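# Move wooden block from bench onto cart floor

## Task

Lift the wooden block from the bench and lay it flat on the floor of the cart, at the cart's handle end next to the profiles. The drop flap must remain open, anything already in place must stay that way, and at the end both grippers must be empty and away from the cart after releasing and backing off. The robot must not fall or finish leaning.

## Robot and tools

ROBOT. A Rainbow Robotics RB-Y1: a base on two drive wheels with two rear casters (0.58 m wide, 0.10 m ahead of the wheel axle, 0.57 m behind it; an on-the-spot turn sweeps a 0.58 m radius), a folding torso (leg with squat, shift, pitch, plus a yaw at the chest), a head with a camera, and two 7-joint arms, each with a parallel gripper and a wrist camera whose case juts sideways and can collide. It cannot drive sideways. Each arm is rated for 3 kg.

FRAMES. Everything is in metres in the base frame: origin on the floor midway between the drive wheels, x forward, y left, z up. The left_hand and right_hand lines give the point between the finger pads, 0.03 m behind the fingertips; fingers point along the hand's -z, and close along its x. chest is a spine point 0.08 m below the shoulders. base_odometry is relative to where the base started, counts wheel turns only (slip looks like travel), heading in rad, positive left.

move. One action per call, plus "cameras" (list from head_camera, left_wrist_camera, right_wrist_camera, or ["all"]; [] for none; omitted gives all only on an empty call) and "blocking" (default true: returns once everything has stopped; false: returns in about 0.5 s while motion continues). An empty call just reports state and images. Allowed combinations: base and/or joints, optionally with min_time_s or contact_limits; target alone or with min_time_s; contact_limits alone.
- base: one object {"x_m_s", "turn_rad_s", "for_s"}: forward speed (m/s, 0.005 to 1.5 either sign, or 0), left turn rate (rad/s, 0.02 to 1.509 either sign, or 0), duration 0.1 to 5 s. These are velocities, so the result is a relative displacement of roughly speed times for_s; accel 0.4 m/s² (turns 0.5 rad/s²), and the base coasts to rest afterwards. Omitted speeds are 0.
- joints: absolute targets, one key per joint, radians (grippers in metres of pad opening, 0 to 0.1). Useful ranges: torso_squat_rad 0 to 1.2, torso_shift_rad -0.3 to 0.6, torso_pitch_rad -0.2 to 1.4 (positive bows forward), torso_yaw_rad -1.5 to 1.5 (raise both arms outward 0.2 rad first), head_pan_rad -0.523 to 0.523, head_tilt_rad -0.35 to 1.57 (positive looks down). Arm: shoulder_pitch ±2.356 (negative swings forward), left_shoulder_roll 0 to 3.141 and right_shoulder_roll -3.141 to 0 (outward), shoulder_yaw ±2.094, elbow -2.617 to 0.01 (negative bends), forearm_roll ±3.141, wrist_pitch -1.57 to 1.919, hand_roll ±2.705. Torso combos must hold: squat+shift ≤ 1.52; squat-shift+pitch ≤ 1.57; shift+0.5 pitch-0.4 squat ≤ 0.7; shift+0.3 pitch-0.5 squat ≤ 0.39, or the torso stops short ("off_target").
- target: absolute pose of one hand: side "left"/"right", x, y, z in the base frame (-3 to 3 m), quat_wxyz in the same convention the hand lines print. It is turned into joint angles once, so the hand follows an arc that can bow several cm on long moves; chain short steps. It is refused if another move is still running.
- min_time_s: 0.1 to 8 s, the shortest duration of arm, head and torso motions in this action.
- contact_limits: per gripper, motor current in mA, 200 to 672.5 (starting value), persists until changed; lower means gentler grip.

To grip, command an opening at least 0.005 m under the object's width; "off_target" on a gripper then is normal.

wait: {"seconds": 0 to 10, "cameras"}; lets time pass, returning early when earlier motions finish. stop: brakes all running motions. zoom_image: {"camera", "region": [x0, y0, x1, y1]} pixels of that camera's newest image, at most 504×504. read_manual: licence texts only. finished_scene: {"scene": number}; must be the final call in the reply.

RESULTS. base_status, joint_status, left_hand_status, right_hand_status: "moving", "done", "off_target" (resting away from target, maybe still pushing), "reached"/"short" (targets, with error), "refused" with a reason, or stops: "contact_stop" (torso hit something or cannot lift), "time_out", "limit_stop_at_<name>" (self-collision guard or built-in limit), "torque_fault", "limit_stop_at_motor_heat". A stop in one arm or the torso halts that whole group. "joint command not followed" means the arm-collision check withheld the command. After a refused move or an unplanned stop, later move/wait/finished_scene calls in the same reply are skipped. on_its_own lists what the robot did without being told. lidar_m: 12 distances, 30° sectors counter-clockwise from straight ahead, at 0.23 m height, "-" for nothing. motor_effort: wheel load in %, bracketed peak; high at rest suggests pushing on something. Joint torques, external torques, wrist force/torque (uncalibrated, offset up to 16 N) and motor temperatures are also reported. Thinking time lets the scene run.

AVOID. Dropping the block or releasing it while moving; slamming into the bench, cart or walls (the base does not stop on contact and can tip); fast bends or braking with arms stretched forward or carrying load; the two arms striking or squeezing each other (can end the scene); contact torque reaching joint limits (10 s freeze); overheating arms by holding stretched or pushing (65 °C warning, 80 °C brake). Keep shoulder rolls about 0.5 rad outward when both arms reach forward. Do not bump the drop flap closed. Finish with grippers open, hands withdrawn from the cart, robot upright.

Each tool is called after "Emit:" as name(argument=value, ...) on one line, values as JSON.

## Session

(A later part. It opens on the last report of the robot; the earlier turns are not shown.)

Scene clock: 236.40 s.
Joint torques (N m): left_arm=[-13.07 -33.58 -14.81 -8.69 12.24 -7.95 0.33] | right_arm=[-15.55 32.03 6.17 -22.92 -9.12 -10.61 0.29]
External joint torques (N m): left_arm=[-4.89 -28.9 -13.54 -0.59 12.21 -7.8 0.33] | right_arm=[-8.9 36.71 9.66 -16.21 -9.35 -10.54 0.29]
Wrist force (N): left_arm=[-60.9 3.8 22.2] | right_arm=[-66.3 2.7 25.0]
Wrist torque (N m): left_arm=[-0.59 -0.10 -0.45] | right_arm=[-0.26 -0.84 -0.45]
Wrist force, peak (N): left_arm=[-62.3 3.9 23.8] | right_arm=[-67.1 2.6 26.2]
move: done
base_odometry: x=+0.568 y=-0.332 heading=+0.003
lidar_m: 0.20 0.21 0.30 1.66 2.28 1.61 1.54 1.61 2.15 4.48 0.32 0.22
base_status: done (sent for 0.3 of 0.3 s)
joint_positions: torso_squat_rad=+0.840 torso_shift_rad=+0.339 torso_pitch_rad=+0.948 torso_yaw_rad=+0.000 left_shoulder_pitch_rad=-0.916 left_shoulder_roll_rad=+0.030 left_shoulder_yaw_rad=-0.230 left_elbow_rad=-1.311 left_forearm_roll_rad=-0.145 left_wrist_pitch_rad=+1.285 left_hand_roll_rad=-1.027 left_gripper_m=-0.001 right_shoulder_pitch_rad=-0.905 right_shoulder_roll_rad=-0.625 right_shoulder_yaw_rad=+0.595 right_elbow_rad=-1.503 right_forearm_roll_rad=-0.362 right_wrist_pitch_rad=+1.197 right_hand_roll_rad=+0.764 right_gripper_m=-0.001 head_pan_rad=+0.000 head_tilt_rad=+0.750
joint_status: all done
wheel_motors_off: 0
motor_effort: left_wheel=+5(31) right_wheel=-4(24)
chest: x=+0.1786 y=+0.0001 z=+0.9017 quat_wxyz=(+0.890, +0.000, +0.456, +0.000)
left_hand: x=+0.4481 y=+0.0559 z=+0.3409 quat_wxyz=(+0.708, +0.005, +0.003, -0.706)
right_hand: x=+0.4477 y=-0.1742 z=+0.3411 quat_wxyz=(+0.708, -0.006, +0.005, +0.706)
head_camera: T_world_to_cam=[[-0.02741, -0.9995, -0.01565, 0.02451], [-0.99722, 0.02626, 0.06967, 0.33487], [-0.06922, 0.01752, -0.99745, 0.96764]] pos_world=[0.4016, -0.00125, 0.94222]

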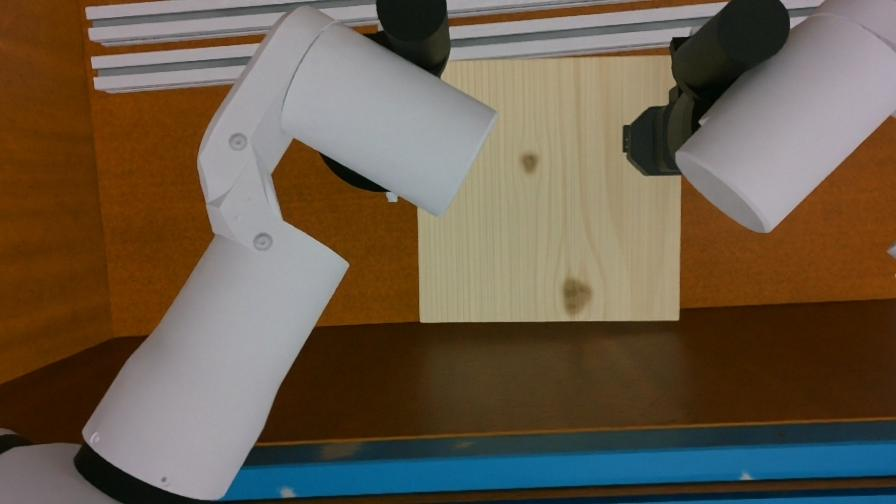

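Emit:
wait(seconds=0, cameras=["left_wrist_camera","right_wrist_camera","head_camera"])

Emit:
zoom_image(camera="head_camera", region=[400, 20, 860, 360])

Scene clock: 237.80 s.
Joint torques (N m): left_arm=[-13 -33.59 -14.47 -8.75 12.21 -8.05 0.28] | right_arm=[-15.54 32.34 6.4 -22.87 -8.98 -10.69 0.23]
External joint torques (N m): left_arm=[-4.82 -28.91 -13.2 -0.65 12.18 -7.91 0.28] | right_arm=[-8.89 37.02 9.88 -16.16 -9.2 -10.62 0.23]
Wrist force (N): left_arm=[-61.5 3.3 22.5] | right_arm=[-66.8 2.6 24.3]
Wrist torque (N m): left_arm=[-0.50 -0.13 -0.44] | right_arm=[-0.23 -0.87 -0.47]
Wrist force, peak (N): left_arm=[-62.0 4.4 21.9] | right_arm=[-67.1 1.8 25.1]
base_odometry: x=+0.568 y=-0.332 heading=+0.003
lidar_m: 0.20 0.22 0.30 1.68 2.28 1.62 1.54 1.62 2.17 4.47 0.32 0.23
base_status: done (sent for 0.3 of 0.3 s)
joint_positions: torso_squat_rad=+0.840 torso_shift_rad=+0.339 torso_pitch_rad=+0.948 torso_yaw_rad=+0.000 left_shoulder_pitch_rad=-0.916 left_shoulder_roll_rad=+0.030 left_shoulder_yaw_rad=-0.230 left_elbow_rad=-1.311 left_forearm_roll_rad=-0.145 left_wrist_pitch_rad=+1.285 left_hand_roll_rad=-1.027 left_gripper_m=-0.001 right_shoulder_pitch_rad=-0.905 right_shoulder_roll_rad=-0.625 right_shoulder_yaw_rad=+0.595 right_elbow_rad=-1.503 right_forearm_roll_rad=-0.362 right_wrist_pitch_rad=+1.197 right_hand_roll_rad=+0.764 right_gripper_m=-0.001 head_pan_rad=+0.000 head_tilt_rad=+0.750
joint_status: all done
wheel_motors_off: 0
motor_effort: left_wheel=+4(31) right_wheel=-4(24)
chest: x=+0.1786 y=+0.0001 z=+0.9017 quat_wxyz=(+0.890, +0.000, +0.456, +0.000)
left_hand: x=+0.4481 y=+0.0559 z=+0.3409 quat_wxyz=(+0.708, +0.005, +0.003, -0.706)
right_hand: x=+0.4477 y=-0.1742 z=+0.3411 quat_wxyz=(+0.708, -0.006, +0.005, +0.706)
pictures: head_camera, left_wrist_camera, right_wrist_camera
head_camera: T_world_to_cam=[[-0.02741, -0.9995, -0.01565, 0.02451], [-0.99722, 0.02626, 0.06967, 0.33487], [-0.06922, 0.01752, -0.99745, 0.96764]] pos_world=[0.4016, -0.00125, 0.94222]
left_wrist_camera: T_world_to_cam=[[0.02914, -0.99938, -0.01965, 0.04898], [-0.88917, -0.03489, 0.45624, 0.27391], [-0.45664, 0.00418, -0.88964, 0.58018]] pos_world=[0.50706, 0.05608, 0.39215]
right_wrist_camera: T_world_to_cam=[[0.02635, -0.9996, -0.01027, -0.18372], [-0.86226, -0.02793, 0.5057, 0.23575], [-0.50579, -0.00447, -0.86265, 0.592]] pos_world=[0.50754, -0.17441, 0.38958]

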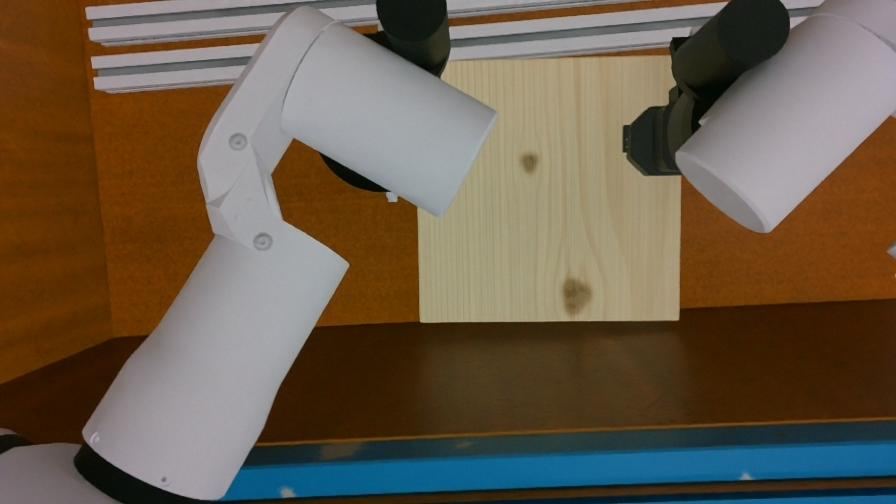

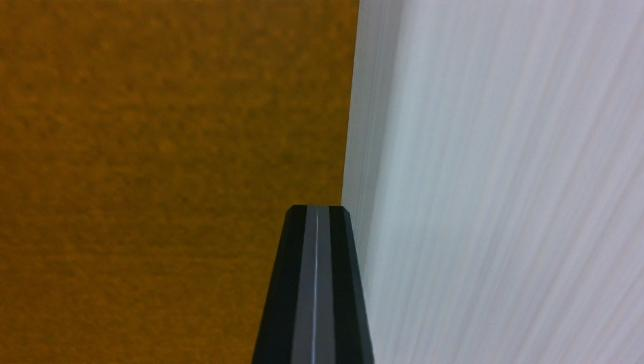

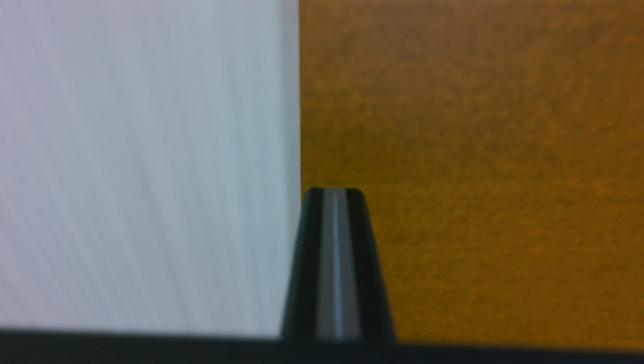

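Scaled by 1.096 from the camera's image (finer frame: 1280x720).

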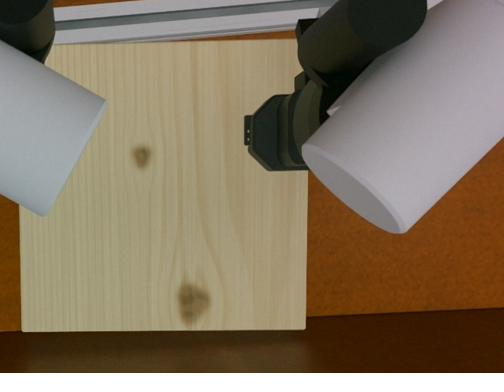

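Emit:
move(joints={"torso_squat_rad":0.8}, min_time_s=0.5, cameras=[])

Emit:
move(base={"x_m_s":0.04,"for_s":0.2}, cameras=[])

Emit:
move(joints={"torso_squat_rad":0.84}, min_time_s=0.8, cameras=["head_camera"])

Scene clock: 241.03 s.
Joint torques (N m): left_arm=[-20.2 -33.71 -14.58 -16.88 11.06 -7.34 0.28] | right_arm=[-17.61 29.05 4.14 -26.39 -8.08 -8.4 0.19]
External joint torques (N m): left_arm=[-12.15 -29.01 -13.3 -8.83 11.02 -7.21 0.28] | right_arm=[-11.05 33.69 7.59 -19.68 -8.3 -8.34 0.19]
Wrist force (N): left_arm=[-52.2 1.0 -20.3] | right_arm=[-52.6 -1.4 -15.2]
Wrist torque (N m): left_arm=[-0.13 0.30 -0.35] | right_arm=[-0.08 -0.35 -0.36]
Wrist force, peak (N): left_arm=[-61.8 4.1 23.0] | right_arm=[-67.2 1.7 25.3]
move: done
base_odometry: x=+0.568 y=-0.332 heading=+0.003
lidar_m: 0.20 0.23 0.29 1.66 2.26 1.62 1.53 1.62 2.17 4.47 0.33 0.23
base_status: not commanded
joint_positions: torso_squat_rad=+0.800 torso_shift_rad=+0.340 torso_pitch_rad=+0.951 torso_yaw_rad=+0.000 left_shoulder_pitch_rad=-0.914 left_shoulder_roll_rad=+0.030 left_shoulder_yaw_rad=-0.230 left_elbow_rad=-1.309 left_forearm_roll_rad=-0.145 left_wrist_pitch_rad=+1.285 left_hand_roll_rad=-1.027 left_gripper_m=-0.001 right_shoulder_pitch_rad=-0.904 right_shoulder_roll_rad=-0.624 right_shoulder_yaw_rad=+0.596 right_elbow_rad=-1.502 right_forearm_roll_rad=-0.363 right_wrist_pitch_rad=+1.197 right_hand_roll_rad=+0.764 right_gripper_m=-0.001 head_pan_rad=+0.000 head_tilt_rad=+0.750
joint_status: all done
wheel_motors_off: 0
motor_effort: left_wheel=+6(7) right_wheel=-5(7)
chest: x=+0.1865 y=+0.0001 z=+0.9201 quat_wxyz=(+0.889, +0.000, +0.458, +0.000)
left_hand: x=+0.4526 y=+0.0566 z=+0.3576 quat_wxyz=(+0.708, +0.003, +0.006, -0.706)
right_hand: x=+0.4532 y=-0.1739 z=+0.3583 quat_wxyz=(+0.708, -0.005, +0.006, +0.706)

Scene clock: 241.83 s.
Joint torques (N m): left_arm=[-21.03 -34.14 -14.73 -17.47 10.94 -7.18 0.25] | right_arm=[-18.51 28.28 4.03 -26.62 -8.03 -8.28 0.2]
External joint torques (N m): left_arm=[-12.98 -29.45 -13.45 -9.42 10.9 -7.05 0.25] | right_arm=[-11.96 32.91 7.47 -19.91 -8.25 -8.22 0.2]
Wrist force (N): left_arm=[-53.0 1.4 -19.0] | right_arm=[-52.8 -1.8 -14.7]
Wrist torque (N m): left_arm=[-0.14 0.22 -0.36] | right_arm=[-0.07 -0.33 -0.34]
Wrist force, peak (N): left_arm=[-53.4 1.5 -19.3] | right_arm=[-54.1 -1.9 -14.4]
move: done
base_odometry: x=+0.576 y=-0.332 heading=+0.004
lidar_m: 0.20 0.20 0.28 1.66 2.30 1.62 1.56 1.63 2.17 4.42 0.31 0.22
base_status: done (sent for 0.2 of 0.2 s)
joint_positions: torso_squat_rad=+0.800 torso_shift_rad=+0.340 torso_pitch_rad=+0.951 torso_yaw_rad=+0.000 left_shoulder_pitch_rad=-0.914 left_shoulder_roll_rad=+0.030 left_shoulder_yaw_rad=-0.230 left_elbow_rad=-1.309 left_forearm_roll_rad=-0.145 left_wrist_pitch_rad=+1.285 left_hand_roll_rad=-1.027 left_gripper_m=-0.001 right_shoulder_pitch_rad=-0.904 right_shoulder_roll_rad=-0.624 right_shoulder_yaw_rad=+0.596 right_elbow_rad=-1.502 right_forearm_roll_rad=-0.363 right_wrist_pitch_rad=+1.197 right_hand_roll_rad=+0.764 right_gripper_m=-0.001 head_pan_rad=+0.000 head_tilt_rad=+0.750
joint_status: not commanded
wheel_motors_off: 0
motor_effort: left_wheel=+6(29) right_wheel=-8(19)
chest: x=+0.1866 y=+0.0001 z=+0.9201 quat_wxyz=(+0.889, +0.000, +0.458, +0.000)
left_hand: x=+0.4525 y=+0.0567 z=+0.3575 quat_wxyz=(+0.708, +0.003, +0.006, -0.706)
right_hand: x=+0.4531 y=-0.1739 z=+0.3582 quat_wxyz=(+0.708, -0.004, +0.006, +0.706)

Scene clock: 242.93 s.
Joint torques (N m): left_arm=[-16.83 -34.5 -14.99 -10.98 12.21 -9.34 0.37] | right_arm=[-15.16 29.93 5.28 -21.53 -8.47 -10.36 0.15]
External joint torques (N m): left_arm=[-8.68 -29.83 -13.73 -2.89 12.17 -9.2 0.36] | right_arm=[-8.52 34.6 8.77 -14.81 -8.7 -10.29 0.15]
Wrist force (N): left_arm=[-65.6 -2.2 24.4] | right_arm=[-64.3 3.0 27.4]
Wrist torque (N m): left_arm=[-0.63 -0.28 -0.51] | right_arm=[-0.09 -0.91 -0.13]
Wrist force, peak (N): left_arm=[-66.3 -2.9 24.2] | right_arm=[-64.4 3.6 28.1]
move: done
base_odometry: x=+0.576 y=-0.332 heading=+0.004
lidar_m: 0.20 0.21 0.28 1.67 2.28 1.64 1.57 1.63 2.17 4.43 0.31 0.21
base_status: not commanded
joint_positions: torso_squat_rad=+0.840 torso_shift_rad=+0.339 torso_pitch_rad=+0.948 torso_yaw_rad=+0.000 left_shoulder_pitch_rad=-0.915 left_shoulder_roll_rad=+0.030 left_shoulder_yaw_rad=-0.230 left_elbow_rad=-1.311 left_forearm_roll_rad=-0.145 left_wrist_pitch_rad=+1.286 left_hand_roll_rad=-1.027 left_gripper_m=-0.001 right_shoulder_pitch_rad=-0.905 right_shoulder_roll_rad=-0.624 right_shoulder_yaw_rad=+0.596 right_elbow_rad=-1.504 right_forearm_roll_rad=-0.363 right_wrist_pitch_rad=+1.197 right_hand_roll_rad=+0.764 right_gripper_m=-0.001 head_pan_rad=+0.000 head_tilt_rad=+0.750
joint_status: all done
wheel_motors_off: 0
motor_effort: left_wheel=+10(12) right_wheel=-3(11)
chest: x=+0.1786 y=+0.0001 z=+0.9016 quat_wxyz=(+0.890, +0.000, +0.456, +0.000)
left_hand: x=+0.4473 y=+0.0564 z=+0.3404 quat_wxyz=(+0.708, +0.005, +0.004, -0.706)
right_hand: x=+0.4476 y=-0.1737 z=+0.3410 quat_wxyz=(+0.708, -0.006, +0.005, +0.706)
head_camera: T_world_to_cam=[[-0.02732, -0.9995, -0.01575, 0.02456], [-0.99721, 0.02616, 0.06987, 0.33469], [-0.06942, 0.01762, -0.99743, 0.9676]] pos_world=[0.4016, -0.00125, 0.94212]

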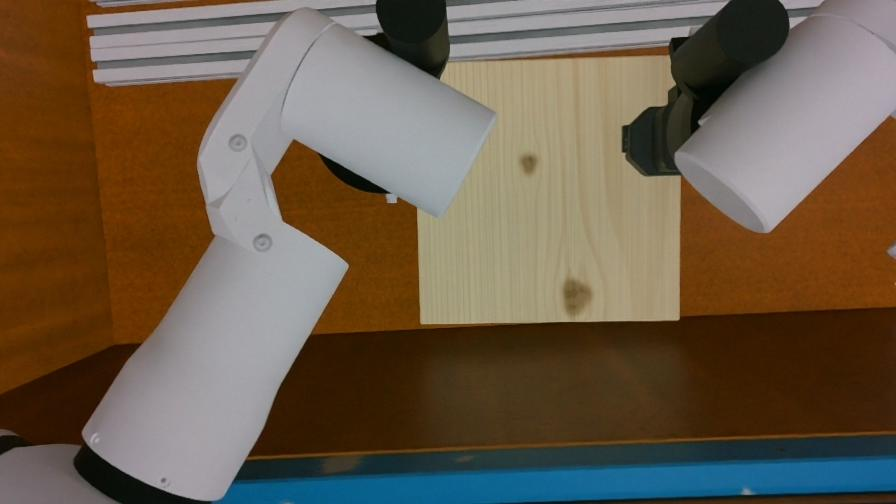

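Emit:
move(joints={"torso_squat_rad":0.825}, min_time_s=0.5, cameras=[])

Emit:
move(target={"side":"right","x":0.449,"y":-0.182,"z":0.347,"quat_wxyz":[0.7071,0,0,0.7071]}, min_time_s=0.7, cameras=[])

Emit:
move(target={"side":"left","x":0.449,"y":0.095,"z":0.347,"quat_wxyz":[0.7071,0,0,-0.7071]}, min_time_s=0.7, cameras=[])

Emit:
move(target={"side":"right","x":0.449,"y":-0.225,"z":0.347,"quat_wxyz":[0.7071,0,0,0.7071]}, min_time_s=0.7, cameras=["all"])

Scene clock: 246.77 s.
Joint torques (N m): left_arm=[-19.85 -34.61 -14.9 -16.17 11.34 -7.17 0.45] | right_arm=[-17.46 28.67 4.37 -26.07 -8.2 -8.49 0.14]
External joint torques (N m): left_arm=[-11.79 -29.92 -13.62 -8.11 11.3 -7.04 0.45] | right_arm=[-10.9 33.31 7.82 -19.37 -8.42 -8.43 0.14]
Wrist force (N): left_arm=[-52.2 1.8 -18.4] | right_arm=[-53.0 0.1 -15.2]
Wrist torque (N m): left_arm=[-0.14 0.24 -0.41] | right_arm=[-0.25 -0.35 -0.18]
Wrist force, peak (N): left_arm=[-66.0 -2.8 24.4] | right_arm=[-64.4 3.3 28.0]
move: done
base_odometry: x=+0.576 y=-0.332 heading=+0.004
lidar_m: 0.20 0.22 0.29 1.66 2.29 1.64 1.56 1.63 2.18 4.43 0.32 0.20
base_status: not commanded
joint_positions: torso_squat_rad=+0.825 torso_shift_rad=+0.340 torso_pitch_rad=+0.951 torso_yaw_rad=+0.000 left_shoulder_pitch_rad=-0.914 left_shoulder_roll_rad=+0.030 left_shoulder_yaw_rad=-0.230 left_elbow_rad=-1.309 left_forearm_roll_rad=-0.145 left_wrist_pitch_rad=+1.285 left_hand_roll_rad=-1.027 left_gripper_m=-0.001 right_shoulder_pitch_rad=-0.905 right_shoulder_roll_rad=-0.624 right_shoulder_yaw_rad=+0.596 right_elbow_rad=-1.502 right_forearm_roll_rad=-0.363 right_wrist_pitch_rad=+1.197 right_hand_roll_rad=+0.764 right_gripper_m=-0.001 head_pan_rad=+0.000 head_tilt_rad=+0.750
joint_status: all done
wheel_motors_off: 0
motor_effort: left_wheel=+6(10) right_wheel=-6(7)
chest: x=+0.1823 y=+0.0001 z=+0.9081 quat_wxyz=(+0.889, +0.000, +0.458, +0.000)
left_hand: x=+0.4486 y=+0.0567 z=+0.3456 quat_wxyz=(+0.708, +0.003, +0.006, -0.706)
right_hand: x=+0.4490 y=-0.1739 z=+0.3463 quat_wxyz=(+0.708, -0.005, +0.006, +0.706)

Scene clock: 247.80 s.
Joint torques (N m): left_arm=[-14.2 -17.62 -7.71 -13.1 4.7 -3.18 0.44] | right_arm=[-9.75 3.69 -3.1 -15.29 -2.68 -2.95 0.45]
External joint torques (N m): left_arm=[-6.1 -12.81 -6.39 -5.02 4.65 -3.04 0.44] | right_arm=[-3.48 8.9 0.51 -8.68 -2.89 -2.87 0.45]
Wrist force (N): left_arm=[-19.5 2.7 -17.4] | right_arm=[-18.1 1.0 -11.9]
Wrist torque (N m): left_arm=[-0.16 0.37 -0.06] | right_arm=[-0.01 -0.08 -0.31]
Wrist force, peak (N): left_arm=[-53.7 1.2 -18.4] | right_arm=[-54.3 -1.4 -15.3]
move: done
base_odometry: x=+0.576 y=-0.332 heading=+0.004
lidar_m: 0.19 0.21 0.29 1.65 2.30 1.64 1.54 1.63 2.17 4.43 0.31 0.21
base_status: not commanded
joint_positions: torso_squat_rad=+0.825 torso_shift_rad=+0.340 torso_pitch_rad=+0.951 torso_yaw_rad=+0.000 left_shoulder_pitch_rad=-0.916 left_shoulder_roll_rad=+0.026 left_shoulder_yaw_rad=-0.232 left_elbow_rad=-1.310 left_forearm_roll_rad=-0.144 left_wrist_pitch_rad=+1.284 left_hand_roll_rad=-1.027 left_gripper_m=+0.000 right_shoulder_pitch_rad=-0.886 right_shoulder_roll_rad=-0.651 right_shoulder_yaw_rad=+0.583 right_elbow_rad=-1.514 right_forearm_roll_rad=-0.387 right_wrist_pitch_rad=+1.175 right_hand_roll_rad=+0.784 right_gripper_m=+0.000 head_pan_rad=+0.000 head_tilt_rad=+0.750
joint_status: all done
wheel_motors_off: 0
motor_effort: left_wheel=+7(7) right_wheel=-7(8)
chest: x=+0.1823 y=+0.0001 z=+0.9081 quat_wxyz=(+0.889, +0.000, +0.458, +0.000)
left_hand: x=+0.4487 y=+0.0530 z=+0.3466 quat_wxyz=(+0.708, +0.001, +0.003, -0.707)
right_hand: x=+0.4486 y=-0.1843 z=+0.3465 quat_wxyz=(+0.707, -0.002, +0.003, +0.707)
right_hand_status: reached (checked arc that bows 0 mm and turns the hand up to 1 deg, planned for 0.7 s): 2 mm and 0.4 deg off.

Scene clock: 248.83 s.
Joint torques (N m): left_arm=[-6.26 -3.5 0.47 -8.54 0.29 -0.12 -0.22] | right_arm=[-9.57 1.44 -3.51 -10.66 -1.33 -1.29 0.2]
External joint torques (N m): left_arm=[0.87 -0.69 1.19 -0.34 0.23 0.03 -0.22] | right_arm=[-3.28 6.63 0.1 -4.04 -1.53 -1.21 0.2]
Wrist force (N): left_arm=[0.9 0.0 -7.4] | right_arm=[-7.5 1.4 -8.7]
Wrist torque (N m): left_arm=[-0.15 0.20 0.14] | right_arm=[-0.14 0.07 -0.17]
Wrist force, peak (N): left_arm=[-19.4 2.6 -18.5] | right_arm=[-17.9 1.1 -12.4]
move: done
base_odometry: x=+0.576 y=-0.332 heading=+0.004
lidar_m: 0.20 0.20 0.28 1.66 2.29 1.63 1.55 1.62 2.17 4.43 0.32 0.22
base_status: not commanded
joint_positions: torso_squat_rad=+0.825 torso_shift_rad=+0.340 torso_pitch_rad=+0.950 torso_yaw_rad=+0.000 left_shoulder_pitch_rad=-0.847 left_shoulder_roll_rad=+0.099 left_shoulder_yaw_rad=-0.188 left_elbow_rad=-1.411 left_forearm_roll_rad=-0.075 left_wrist_pitch_rad=+1.293 left_hand_roll_rad=-1.108 left_gripper_m=+0.000 right_shoulder_pitch_rad=-0.886 right_shoulder_roll_rad=-0.651 right_shoulder_yaw_rad=+0.583 right_elbow_rad=-1.515 right_forearm_roll_rad=-0.387 right_wrist_pitch_rad=+1.174 right_hand_roll_rad=+0.784 right_gripper_m=+0.000 head_pan_rad=+0.000 head_tilt_rad=+0.750
joint_status: all done
wheel_motors_off: 0
motor_effort: left_wheel=+5(7) right_wheel=-4(8)
chest: x=+0.1822 y=+0.0001 z=+0.9082 quat_wxyz=(+0.889, +0.000, +0.457, +0.000)
left_hand: x=+0.4492 y=+0.0949 z=+0.3472 quat_wxyz=(+0.707, +0.000, +0.000, -0.707)
left_hand_status: reached (checked arc that bows 3 mm and turns the hand up to 1 deg, planned for 0.7 s): 0 mm and 0.0 deg off.
right_hand: x=+0.4489 y=-0.1834 z=+0.3469 quat_wxyz=(+0.707, -0.002, +0.001, +0.707)

Scene clock: 249.87 s.
Joint torques (N m): left_arm=[-6.53 -3.48 0.66 -8.17 0.34 -0.01 -0.14] | right_arm=[-4.22 -8.16 -5.54 -7.07 -0.07 -0.12 0.19]
External joint torques (N m): left_arm=[0.6 -0.68 1.38 0.03 0.28 0.14 -0.14] | right_arm=[1.27 -0.99 -1.39 -0.94 -0.27 -0.03 0.19]
Wrist force (N): left_arm=[1.0 0.9 -7.3] | right_arm=[-0.3 1.6 -5.2]
Wrist torque (N m): left_arm=[-0.22 0.23 0.12] | right_arm=[-0.19 0.06 -0.18]
Wrist force, peak (N): left_arm=[0.6 0.9 -8.3] | right_arm=[-7.8 1.5 -8.4]
move: done
base_odometry: x=+0.576 y=-0.332 heading=+0.004
lidar_m: 0.20 0.20 0.28 1.64 2.28 1.63 1.55 1.62 2.19 4.43 0.30 0.21
base_status: not commanded
joint_positions: torso_squat_rad=+0.825 torso_shift_rad=+0.340 torso_pitch_rad=+0.950 torso_yaw_rad=+0.000 left_shoulder_pitch_rad=-0.847 left_shoulder_roll_rad=+0.099 left_shoulder_yaw_rad=-0.188 left_elbow_rad=-1.411 left_forearm_roll_rad=-0.075 left_wrist_pitch_rad=+1.293 left_hand_roll_rad=-1.108 left_gripper_m=+0.000 right_shoulder_pitch_rad=-0.836 right_shoulder_roll_rad=-0.739 right_shoulder_yaw_rad=+0.541 right_elbow_rad=-1.525 right_forearm_roll_rad=-0.465 right_wrist_pitch_rad=+1.113 right_hand_roll_rad=+0.849 right_gripper_m=+0.000 head_pan_rad=+0.000 head_tilt_rad=+0.750
joint_status: all done
wheel_motors_off: 0
motor_effort: left_wheel=+5(6) right_wheel=-4(7)
chest: x=+0.1822 y=+0.0001 z=+0.9082 quat_wxyz=(+0.889, +0.000, +0.457, +0.000)
left_hand: x=+0.4492 y=+0.0949 z=+0.3473 quat_wxyz=(+0.707, +0.000, +0.000, -0.707)
right_hand: x=+0.4490 y=-0.2248 z=+0.3470 quat_wxyz=(+0.707, +0.000, +0.000, +0.707)
right_hand_status: reached (checked arc that bows 1 mm and turns the hand up to 1 deg, planned for 0.7 s): 0 mm and 0.0 deg off.
pictures: head_camera, left_wrist_camera, right_wrist_camera
head_camera: T_world_to_cam=[[-0.02736, -0.9995, -0.01568, 0.02471], [-0.99704, 0.02616, 0.07237, 0.33541], [-0.07192, 0.01762, -0.99726, 0.97479]] pos_world=[0.4052, -0.00125, 0.94823]
left_wrist_camera: T_world_to_cam=[[0.02665, -0.9996, -0.00915, 0.08554], [-0.88821, -0.02788, 0.45859, 0.27143], [-0.45866, -0.0041, -0.8886, 0.58748]] pos_world=[0.50826, 0.09548, 0.39835]
right_wrist_camera: T_world_to_cam=[[0.02908, -0.99923, -0.02619, -0.22981], [-0.86141, -0.03834, 0.50646, 0.22944], [-0.50707, 0.00783, -0.86187, 0.60073]] pos_world=[0.50894, -0.22554, 0.39553]

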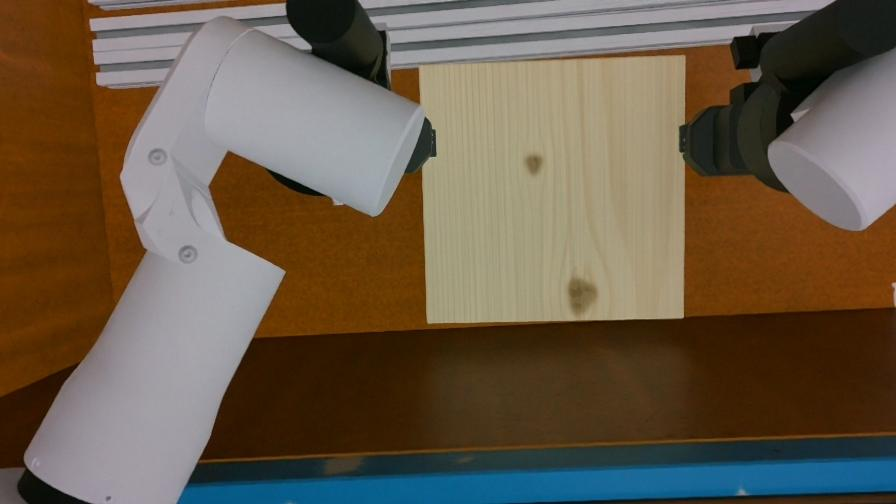

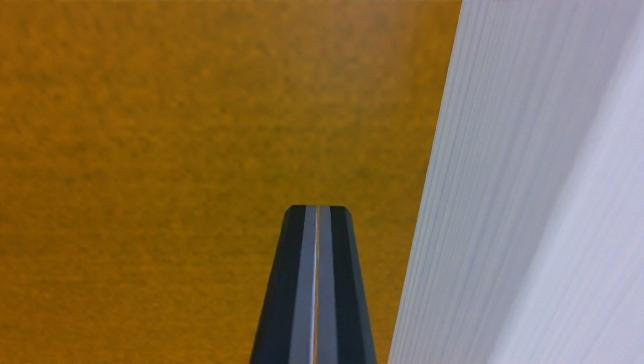

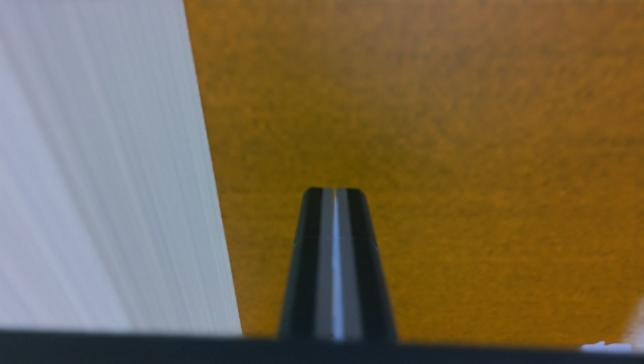

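Emit:
move(joints={"torso_squat_rad":0.4,"torso_shift_rad":0.2,"torso_pitch_rad":0.7}, min_time_s=1.5, cameras=[])

Emit:
move(joints={"torso_squat_rad":0.1,"torso_shift_rad":0,"torso_pitch_rad":0.3}, min_time_s=1.5, cameras=["head_camera"])

Emit:
move(base={"x_m_s":-0.35,"for_s":1.5}, joints={"torso_pitch_rad":0.0}, cameras=["head_camera"])

Scene clock: 253.80 s.
Joint torques (N m): left_arm=[-11.2 -1.97 1.39 -8.68 -0.05 -0.6 -0.18] | right_arm=[-10.02 -9.01 -6.53 -6.87 0.25 -0.41 0.2]
External joint torques (N m): left_arm=[1.04 -0.63 1.04 0.59 0.1 -0.01 -0.18] | right_arm=[0.74 -0.48 -0.49 -0.46 -0.23 0.04 0.2]
Motor temperatures (°C): left_arm=[32 31 32 37 40 34 37] | right_arm=[35 34 32 36 39 39 34]
Wrist force (N): left_arm=[1.3 -0.2 -7.6] | right_arm=[-0.4 2.8 -5.7]
Wrist torque (N m): left_arm=[-0.22 0.22 0.18] | right_arm=[-0.23 0.06 -0.19]
Wrist force, peak (N): left_arm=[1.6 0.6 -9.2] | right_arm=[-0.1 1.5 -6.4]
move: done
base_odometry: x=+0.576 y=-0.332 heading=+0.004
lidar_m: 0.20 0.21 0.29 1.66 2.28 1.63 1.56 1.63 2.18 4.43 0.30 0.21
base_status: not commanded
joint_positions: torso_squat_rad=+0.400 torso_shift_rad=+0.200 torso_pitch_rad=+0.700 torso_yaw_rad=+0.000 left_shoulder_pitch_rad=-0.847 left_shoulder_roll_rad=+0.099 left_shoulder_yaw_rad=-0.188 left_elbow_rad=-1.411 left_forearm_roll_rad=-0.075 left_wrist_pitch_rad=+1.293 left_hand_roll_rad=-1.108 left_gripper_m=+0.000 right_shoulder_pitch_rad=-0.836 right_shoulder_roll_rad=-0.739 right_shoulder_yaw_rad=+0.540 right_elbow_rad=-1.525 right_forearm_roll_rad=-0.465 right_wrist_pitch_rad=+1.113 right_hand_roll_rad=+0.849 right_gripper_m=+0.000 head_pan_rad=+0.000 head_tilt_rad=+0.750
joint_status: all done
wheel_motors_off: 0
motor_effort: left_wheel=+6(11) right_wheel=-4(9)
chest: x=+0.0994 y=+0.0001 z=+1.1491 quat_wxyz=(+0.939, +0.000, +0.343, +0.000)
left_hand: x=+0.4971 y=+0.0949 z=+0.6718 quat_wxyz=(+0.701, +0.089, -0.088, -0.702)
right_hand: x=+0.4969 y=-0.2248 z=+0.6715 quat_wxyz=(+0.702, -0.088, -0.088, +0.702)

Scene clock: 255.63 s.
Joint torques (N m): left_arm=[-17.26 0.26 2.55 -8.99 -0.33 -1.4 -0.12] | right_arm=[-17.51 -10.56 -8.46 -6.53 0.67 -0.87 0.03]
External joint torques (N m): left_arm=[1.46 -0.86 0.55 0.77 0.12 -0.2 -0.13] | right_arm=[0.14 -0.98 -0.22 -0.49 -0.21 0.08 0.03]
Wrist force (N): left_arm=[1.3 -2.3 -6.6] | right_arm=[-0.4 4.5 -3.9]
Wrist torque (N m): left_arm=[-0.08 0.26 0.14] | right_arm=[-0.30 0.04 -0.18]
Wrist force, peak (N): left_arm=[1.1 -0.6 -8.5] | right_arm=[-0.5 5.6 -4.0]
move: done
base_odometry: x=+0.576 y=-0.332 heading=+0.004
lidar_m: 0.20 0.21 0.29 1.66 2.29 1.62 1.55 1.61 2.17 4.42 0.31 0.22
base_status: not commanded
joint_positions: torso_squat_rad=+0.100 torso_shift_rad=+0.000 torso_pitch_rad=+0.300 torso_yaw_rad=+0.000 left_shoulder_pitch_rad=-0.847 left_shoulder_roll_rad=+0.099 left_shoulder_yaw_rad=-0.188 left_elbow_rad=-1.411 left_forearm_roll_rad=-0.075 left_wrist_pitch_rad=+1.293 left_hand_roll_rad=-1.108 left_gripper_m=+0.000 right_shoulder_pitch_rad=-0.836 right_shoulder_roll_rad=-0.739 right_shoulder_yaw_rad=+0.540 right_elbow_rad=-1.525 right_forearm_roll_rad=-0.465 right_wrist_pitch_rad=+1.113 right_hand_roll_rad=+0.849 right_gripper_m=+0.000 head_pan_rad=+0.000 head_tilt_rad=+0.750
joint_status: all done
wheel_motors_off: 0
motor_effort: left_wheel=+4(9) right_wheel=-3(12)
chest: x=-0.1366 y=+0.0001 z=+1.2726 quat_wxyz=(+0.989, +0.000, +0.149, +0.000)
left_hand: x=+0.4156 y=+0.0950 z=+0.9879 quat_wxyz=(+0.670, +0.226, -0.226, -0.670)
right_hand: x=+0.4156 y=-0.2248 z=+0.9876 quat_wxyz=(+0.670, -0.226, -0.226, +0.670)
head_camera: T_world_to_cam=[[-0.01228, -0.9995, -0.02905, 0.04077], [-0.83737, 0.02616, -0.546, 0.8], [0.54649, 0.01762, -0.83728, 1.19613]] pos_world=[0.01672, -0.00125, 1.43948]

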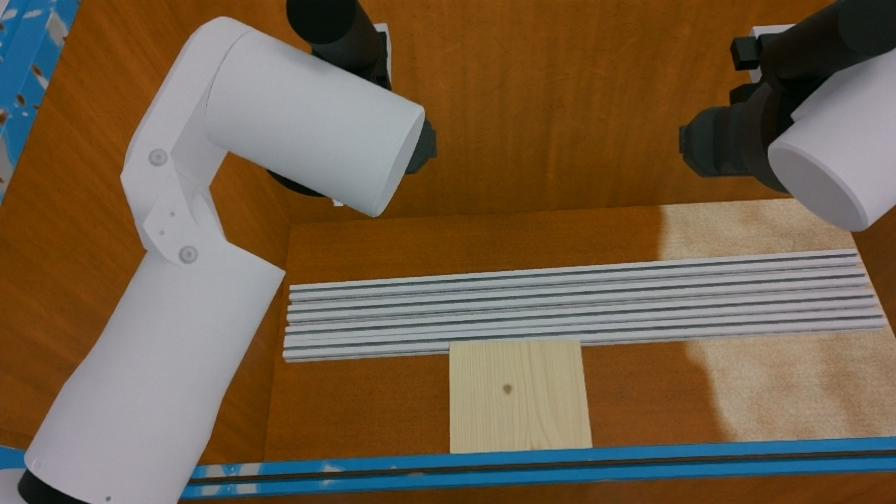

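Scene clock: 258.40 s.
Joint torques (N m): left_arm=[-20.32 1.71 4.11 -8.68 -0.53 -1.81 -0.22] | right_arm=[-21.65 -9.94 -9.03 -5.79 0.81 -1.24 0.09]
External joint torques (N m): left_arm=[1.35 -1.16 1.07 0.44 0.1 -0.27 -0.23] | right_arm=[-0.62 -0.57 0.02 -0.65 -0.27 -0.01 0.1]
Wrist force (N): left_arm=[1.7 -4.4 -5.3] | right_arm=[-0.6 6.4 -2.7]
Wrist torque (N m): left_arm=[0.08 0.25 0.15] | right_arm=[-0.48 0.04 -0.17]
Wrist force, peak (N): left_arm=[1.3 -3.1 -7.2] | right_arm=[-1.0 6.8 -3.0]
move: done
base_odometry: x=+0.051 y=-0.334 heading=+0.006
lidar_m: 0.73 0.76 1.26 4.48 1.52 1.08 1.03 1.08 1.46 3.70 1.09 0.76
base_status: done (sent for 1.5 of 1.5 s)
joint_positions: torso_squat_rad=+0.100 torso_shift_rad=+0.000 torso_pitch_rad=+0.000 torso_yaw_rad=+0.000 left_shoulder_pitch_rad=-0.847 left_shoulder_roll_rad=+0.099 left_shoulder_yaw_rad=-0.188 left_elbow_rad=-1.411 left_forearm_roll_rad=-0.075 left_wrist_pitch_rad=+1.293 left_hand_roll_rad=-1.108 left_gripper_m=+0.000 right_shoulder_pitch_rad=-0.836 right_shoulder_roll_rad=-0.740 right_shoulder_yaw_rad=+0.540 right_elbow_rad=-1.525 right_forearm_roll_rad=-0.465 right_wrist_pitch_rad=+1.113 right_hand_roll_rad=+0.849 right_gripper_m=+0.000 head_pan_rad=+0.000 head_tilt_rad=+0.750
joint_status: all done
wheel_motors_off: 0
motor_effort: left_wheel=+25(45) right_wheel=-27(50)
chest: x=-0.2280 y=+0.0001 z=+1.2864 quat_wxyz=(+1.000, +0.000, +0.000, +0.000)
left_hand: x=+0.3836 y=+0.0951 z=+1.1776 quat_wxyz=(+0.629, +0.324, -0.324, -0.629)
right_hand: x=+0.3837 y=-0.2248 z=+1.1772 quat_wxyz=(+0.629, -0.324, -0.324, +0.629)
head_camera: T_world_to_cam=[[-0.00301, -0.9995, -0.03137, 0.04523], [-0.63863, 0.02606, -0.76907, 1.06324], [0.76951, 0.01772, -0.63839, 1.05262]] pos_world=[-0.13084, -0.00115, 1.49111]

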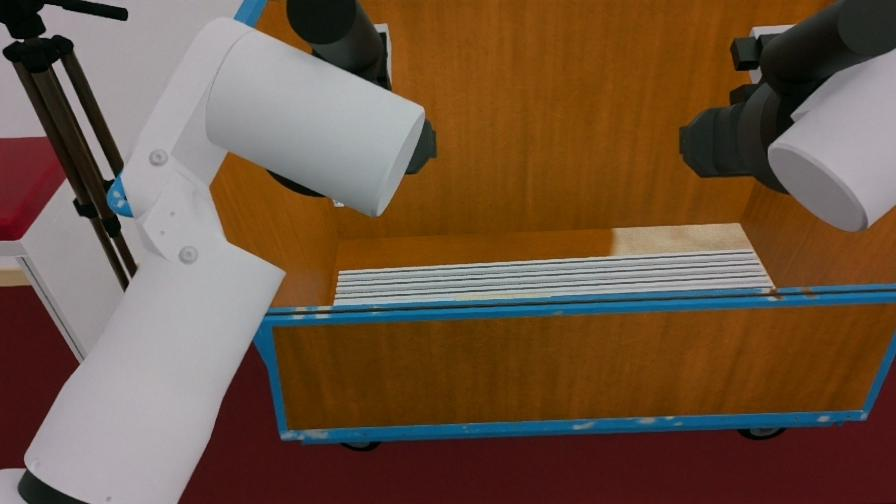

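Emit:
move(base={"x_m_s":0.35,"for_s":1.5}, joints={"left_elbow_rad":-2.1,"torso_pitch_rad":0.3}, cameras=[])

Emit:
move(joints={"torso_squat_rad":0.4,"torso_shift_rad":0.2,"torso_pitch_rad":0.7}, min_time_s=1.5, cameras=["head_camera"])

Emit:
move(joints={"torso_squat_rad":0.81,"torso_shift_rad":0.34,"torso_pitch_rad":0.95}, min_time_s=1.5, cameras=["head_camera"])

Scene clock: 266.23 s.
Joint torques (N m): left_arm=[-14.8 -0.34 2.86 -6.89 -0.42 -2.1 -0.16] | right_arm=[-17.81 -10.31 -8.64 -6.3 0.77 -0.88 0.19]
External joint torques (N m): left_arm=[1.55 -0.55 0.67 0.71 0 -0.19 -0.17] | right_arm=[-0.16 -0.73 -0.4 -0.26 -0.11 0.07 0.2]
Wrist force (N): left_arm=[0.1 -4.7 -3.0] | right_arm=[-0.2 5.4 -4.3]
Wrist torque (N m): left_arm=[0.08 0.18 0.14] | right_arm=[-0.43 0.06 -0.20]
Wrist force, peak (N): left_arm=[0.5 -5.5 -5.8] | right_arm=[-0.5 6.8 -2.7]
move: done
base_odometry: x=+0.576 y=-0.331 heading=+0.007
lidar_m: 0.20 0.21 0.29 1.66 2.26 1.63 1.55 1.62 2.19 4.35 0.32 0.22
base_status: done (sent for 1.5 of 1.5 s)
joint_positions: torso_squat_rad=+0.100 torso_shift_rad=+0.000 torso_pitch_rad=+0.300 torso_yaw_rad=+0.000 left_shoulder_pitch_rad=-0.847 left_shoulder_roll_rad=+0.099 left_shoulder_yaw_rad=-0.188 left_elbow_rad=-2.100 left_forearm_roll_rad=-0.075 left_wrist_pitch_rad=+1.293 left_hand_roll_rad=-1.108 left_gripper_m=+0.000 right_shoulder_pitch_rad=-0.836 right_shoulder_roll_rad=-0.740 right_shoulder_yaw_rad=+0.540 right_elbow_rad=-1.525 right_forearm_roll_rad=-0.465 right_wrist_pitch_rad=+1.113 right_hand_roll_rad=+0.849 right_gripper_m=+0.000 head_pan_rad=+0.000 head_tilt_rad=+0.750
joint_status: all done
wheel_motors_off: 0
motor_effort: left_wheel=+19(49) right_wheel=-16(52)
chest: x=-0.1365 y=+0.0001 z=+1.2726 quat_wxyz=(+0.989, +0.000, +0.149, +0.000)
left_hand: x=+0.3963 y=+0.0430 z=+1.2570 quat_wxyz=(+0.545, +0.315, -0.519, -0.578)
right_hand: x=+0.4156 y=-0.2248 z=+0.9874 quat_wxyz=(+0.670, -0.226, -0.226, +0.670)

Scene clock: 268.03 s.
Joint torques (N m): left_arm=[-11.36 -2.26 0.97 -9.05 -0.17 -1.82 -0.35] | right_arm=[-10.9 -9.34 -6.25 -6.73 0.33 -0.34 0.16]
External joint torques (N m): left_arm=[1.03 -0.64 0.58 0.43 -0.04 -0.15 -0.35] | right_arm=[-0.14 -0.81 -0.21 -0.31 -0.15 0.11 0.16]
Wrist force (N): left_arm=[-0.8 -3.6 -5.3] | right_arm=[-0.7 2.7 -5.1]
Wrist torque (N m): left_arm=[0.06 0.11 0.18] | right_arm=[-0.23 0.02 -0.20]
Wrist force, peak (N): left_arm=[-0.9 -4.4 -5.9] | right_arm=[-0.6 3.4 -6.1]
move: done
base_odometry: x=+0.576 y=-0.331 heading=+0.007
lidar_m: 0.20 0.22 0.29 1.67 2.28 1.63 1.55 1.63 2.19 4.35 0.32 0.22
base_status: not commanded
joint_positions: torso_squat_rad=+0.400 torso_shift_rad=+0.200 torso_pitch_rad=+0.700 torso_yaw_rad=+0.000 left_shoulder_pitch_rad=-0.847 left_shoulder_roll_rad=+0.099 left_shoulder_yaw_rad=-0.188 left_elbow_rad=-2.100 left_forearm_roll_rad=-0.075 left_wrist_pitch_rad=+1.293 left_hand_roll_rad=-1.108 left_gripper_m=+0.000 right_shoulder_pitch_rad=-0.836 right_shoulder_roll_rad=-0.740 right_shoulder_yaw_rad=+0.540 right_elbow_rad=-1.525 right_forearm_roll_rad=-0.465 right_wrist_pitch_rad=+1.113 right_hand_roll_rad=+0.849 right_gripper_m=+0.000 head_pan_rad=+0.000 head_tilt_rad=+0.750
joint_status: all done
wheel_motors_off: 0
motor_effort: left_wheel=+15(24) right_wheel=-16(23)
chest: x=+0.0995 y=+0.0001 z=+1.1490 quat_wxyz=(+0.939, +0.000, +0.343, +0.000)
left_hand: x=+0.5841 y=+0.0430 z=+0.9271 quat_wxyz=(+0.638, +0.194, -0.400, -0.629)
right_hand: x=+0.4969 y=-0.2248 z=+0.6713 quat_wxyz=(+0.702, -0.088, -0.088, +0.702)
head_camera: T_world_to_cam=[[-0.02263, -0.9995, -0.02197, 0.03297], [-0.98393, 0.02616, -0.17662, 0.52037], [0.17711, 0.01762, -0.98403, 1.16898]] pos_world=[0.30572, -0.00125, 1.24295]

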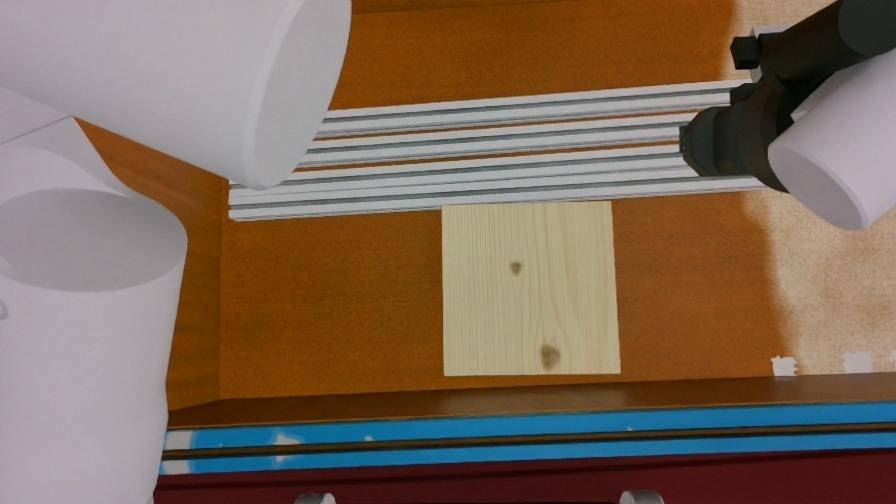

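Scene clock: 269.87 s.
Joint torques (N m): left_arm=[-8.09 -2.82 -0.1 -9.54 0.09 -1.59 -0.21] | right_arm=[-5.84 -7.8 -4.56 -6.37 0.09 -0.09 0.16]
External joint torques (N m): left_arm=[0.76 -0.17 0.69 0.37 0.03 -0.21 -0.2] | right_arm=[-0.35 -0.63 -0.41 -0.25 -0.11 0 0.16]
Wrist force (N): left_arm=[-0.4 -2.8 -6.4] | right_arm=[-0.5 1.3 -5.9]
Wrist torque (N m): left_arm=[-0.04 0.14 0.14] | right_arm=[-0.14 0.03 -0.17]
Wrist force, peak (N): left_arm=[-1.4 -3.1 -6.8] | right_arm=[-0.3 1.3 -6.2]
move: done
base_odometry: x=+0.576 y=-0.331 heading=+0.007
lidar_m: 0.20 0.21 0.28 1.65 2.27 1.63 1.56 1.63 2.17 4.37 0.30 0.21
base_status: not commanded
joint_positions: torso_squat_rad=+0.810 torso_shift_rad=+0.340 torso_pitch_rad=+0.950 torso_yaw_rad=+0.000 left_shoulder_pitch_rad=-0.847 left_shoulder_roll_rad=+0.099 left_shoulder_yaw_rad=-0.188 left_elbow_rad=-2.100 left_forearm_roll_rad=-0.075 left_wrist_pitch_rad=+1.293 left_hand_roll_rad=-1.108 left_gripper_m=+0.000 right_shoulder_pitch_rad=-0.836 right_shoulder_roll_rad=-0.740 right_shoulder_yaw_rad=+0.540 right_elbow_rad=-1.525 right_forearm_roll_rad=-0.465 right_wrist_pitch_rad=+1.113 right_hand_roll_rad=+0.849 right_gripper_m=+0.000 head_pan_rad=+0.000 head_tilt_rad=+0.750
joint_status: all done
wheel_motors_off: 0
motor_effort: left_wheel=+10(19) right_wheel=-11(17)
chest: x=+0.1847 y=+0.0001 z=+0.9155 quat_wxyz=(+0.889, +0.000, +0.457, +0.000)
left_hand: x=+0.5993 y=+0.0429 z=+0.5805 quat_wxyz=(+0.683, +0.114, -0.317, -0.648)
right_hand: x=+0.4515 y=-0.2249 z=+0.3543 quat_wxyz=(+0.707, +0.000, +0.000, +0.707)
head_camera: T_world_to_cam=[[-0.02736, -0.9995, -0.01569, 0.02489], [-0.99704, 0.02616, 0.07227, 0.33747], [-0.07182, 0.01762, -0.99726, 0.98222]] pos_world=[0.4077, -0.00125, 0.95553]

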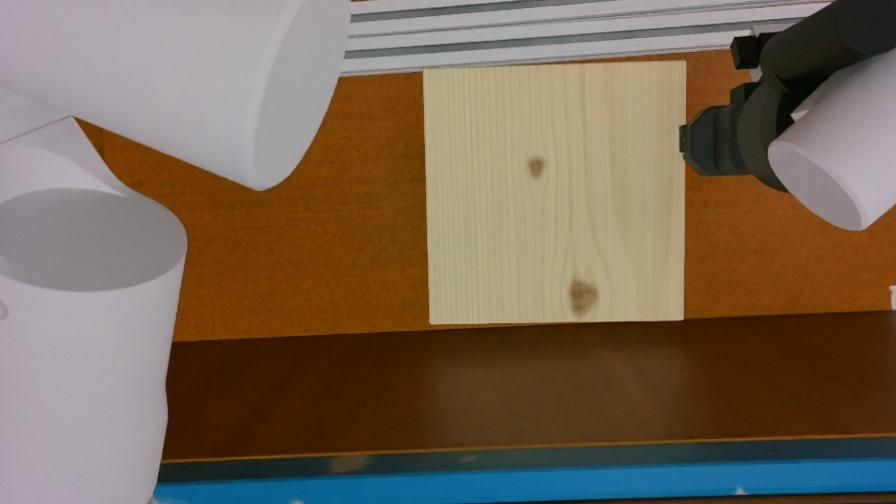

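Emit:
move(target={"side":"right","x":0.447,"y":-0.15,"z":0.352,"quat_wxyz":[0.7071,0,0,0.7071]}, min_time_s=1.2, cameras=[])

Emit:
move(target={"side":"right","x":0.445,"y":-0.085,"z":0.352,"quat_wxyz":[0.7071,0,0,0.7071]}, min_time_s=1.2, cameras=["head_camera"])

Scene clock: 275.93 s.
Joint torques (N m): left_arm=[-8.47 -3.12 -0.42 -9.45 -0.02 -1.64 -0.14] | right_arm=[-9.68 2.72 -1.26 -9.2 -0.9 -1 -0.32]
External joint torques (N m): left_arm=[0.39 -0.47 0.36 0.46 -0.08 -0.25 -0.13] | right_arm=[-3 6.32 1.87 -2.29 -1.11 -0.91 -0.32]
Wrist force (N): left_arm=[-0.6 -3.4 -6.4] | right_arm=[-8.2 0.9 -4.7]
Wrist torque (N m): left_arm=[0.12 0.18 0.18] | right_arm=[-0.14 0.08 0.06]
Wrist force, peak (N): left_arm=[-0.5 -3.3 -7.1] | right_arm=[-18.4 -2.3 1.6]
move: done
base_odometry: x=+0.576 y=-0.331 heading=+0.007
lidar_m: 0.20 0.21 0.28 1.66 2.27 1.63 1.56 1.62 2.16 4.36 0.30 0.21
base_status: not commanded
joint_positions: torso_squat_rad=+0.810 torso_shift_rad=+0.340 torso_pitch_rad=+0.950 torso_yaw_rad=+0.000 left_shoulder_pitch_rad=-0.847 left_shoulder_roll_rad=+0.099 left_shoulder_yaw_rad=-0.188 left_elbow_rad=-2.100 left_forearm_roll_rad=-0.075 left_wrist_pitch_rad=+1.293 left_hand_roll_rad=-1.108 left_gripper_m=+0.000 right_shoulder_pitch_rad=-0.916 right_shoulder_roll_rad=-0.581 right_shoulder_yaw_rad=+0.619 right_elbow_rad=-1.496 right_forearm_roll_rad=-0.332 right_wrist_pitch_rad=+1.203 right_hand_roll_rad=+0.738 right_gripper_m=+0.000 head_pan_rad=+0.000 head_tilt_rad=+0.750
joint_status: all done
wheel_motors_off: 0
motor_effort: left_wheel=+8(12) right_wheel=-8(13)
chest: x=+0.1846 y=+0.0001 z=+0.9155 quat_wxyz=(+0.889, +0.000, +0.457, +0.000)
left_hand: x=+0.5993 y=+0.0429 z=+0.5806 quat_wxyz=(+0.682, +0.114, -0.317, -0.648)
right_hand: x=+0.4467 y=-0.1514 z=+0.3528 quat_wxyz=(+0.707, -0.001, +0.000, +0.707)
right_hand_status: reached (checked arc that bows 2 mm and turns the hand up to 1 deg, planned for 1.2 s): 2 mm and 0.1 deg off.

Scene clock: 277.47 s.
Joint torques (N m): left_arm=[-8.5 -3.2 -0.1 -9.5 -0.01 -1.57 -0.21] | right_arm=[-11.27 7.34 0.06 -9.95 -0.95 -1.57 -0.3]
External joint torques (N m): left_arm=[0.36 -0.55 0.69 0.41 -0.08 -0.19 -0.2] | right_arm=[-3.24 7.6 2.33 -2.67 -1.16 -1.49 -0.3]
Wrist force (N): left_arm=[-0.7 -2.6 -6.2] | right_arm=[-9.9 1.5 -3.7]
Wrist torque (N m): left_arm=[0.01 0.16 0.14] | right_arm=[-0.15 0.02 0.09]
Wrist force, peak (N): left_arm=[-0.3 -3.7 -7.2] | right_arm=[-16.0 2.7 1.8]
move: done
base_odometry: x=+0.576 y=-0.331 heading=+0.007
lidar_m: 0.20 0.21 0.28 1.66 2.27 1.62 1.55 1.62 2.18 4.36 0.31 0.21
base_status: not commanded
joint_positions: torso_squat_rad=+0.810 torso_shift_rad=+0.340 torso_pitch_rad=+0.950 torso_yaw_rad=+0.000 left_shoulder_pitch_rad=-0.847 left_shoulder_roll_rad=+0.099 left_shoulder_yaw_rad=-0.188 left_elbow_rad=-2.100 left_forearm_roll_rad=-0.075 left_wrist_pitch_rad=+1.293 left_hand_roll_rad=-1.108 left_gripper_m=+0.000 right_shoulder_pitch_rad=-1.006 right_shoulder_roll_rad=-0.426 right_shoulder_yaw_rad=+0.682 right_elbow_rad=-1.395 right_forearm_roll_rad=-0.243 right_wrist_pitch_rad=+1.250 right_hand_roll_rad=+0.659 right_gripper_m=+0.000 head_pan_rad=+0.000 head_tilt_rad=+0.750
joint_status: all done
wheel_motors_off: 0
motor_effort: left_wheel=+7(8) right_wheel=-8(10)
chest: x=+0.1846 y=+0.0000 z=+0.9155 quat_wxyz=(+0.889, +0.000, +0.457, +0.000)
left_hand: x=+0.5993 y=+0.0428 z=+0.5806 quat_wxyz=(+0.682, +0.114, -0.318, -0.648)
right_hand: x=+0.4450 y=-0.0866 z=+0.3517 quat_wxyz=(+0.707, -0.001, +0.001, +0.707)
right_hand_status: reached (checked arc that bows 2 mm and turns the hand up to 1 deg, planned for 1.2 s): 2 mm and 0.2 deg off.
head_camera: T_world_to_cam=[[-0.02755, -0.9995, -0.01557, 0.02476], [-0.99704, 0.02636, 0.07218, 0.33757], [-0.07173, 0.01751, -0.99727, 0.98219]] pos_world=[0.4077, -0.00135, 0.95553]

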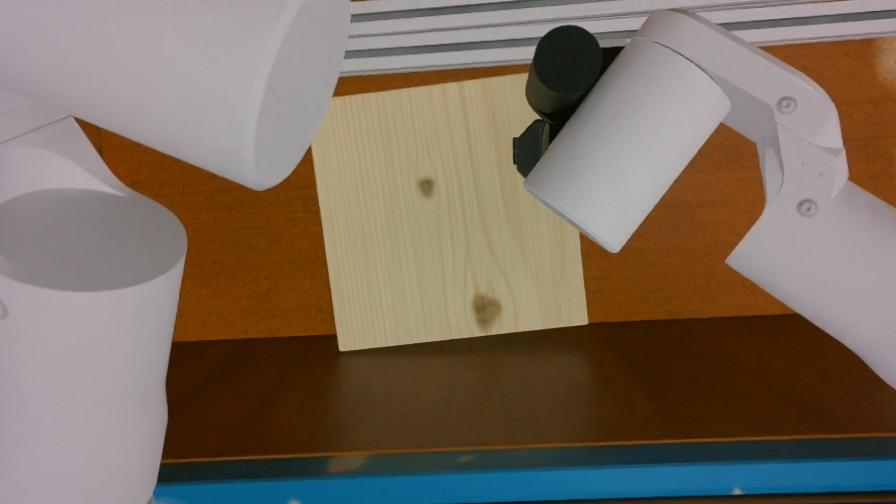

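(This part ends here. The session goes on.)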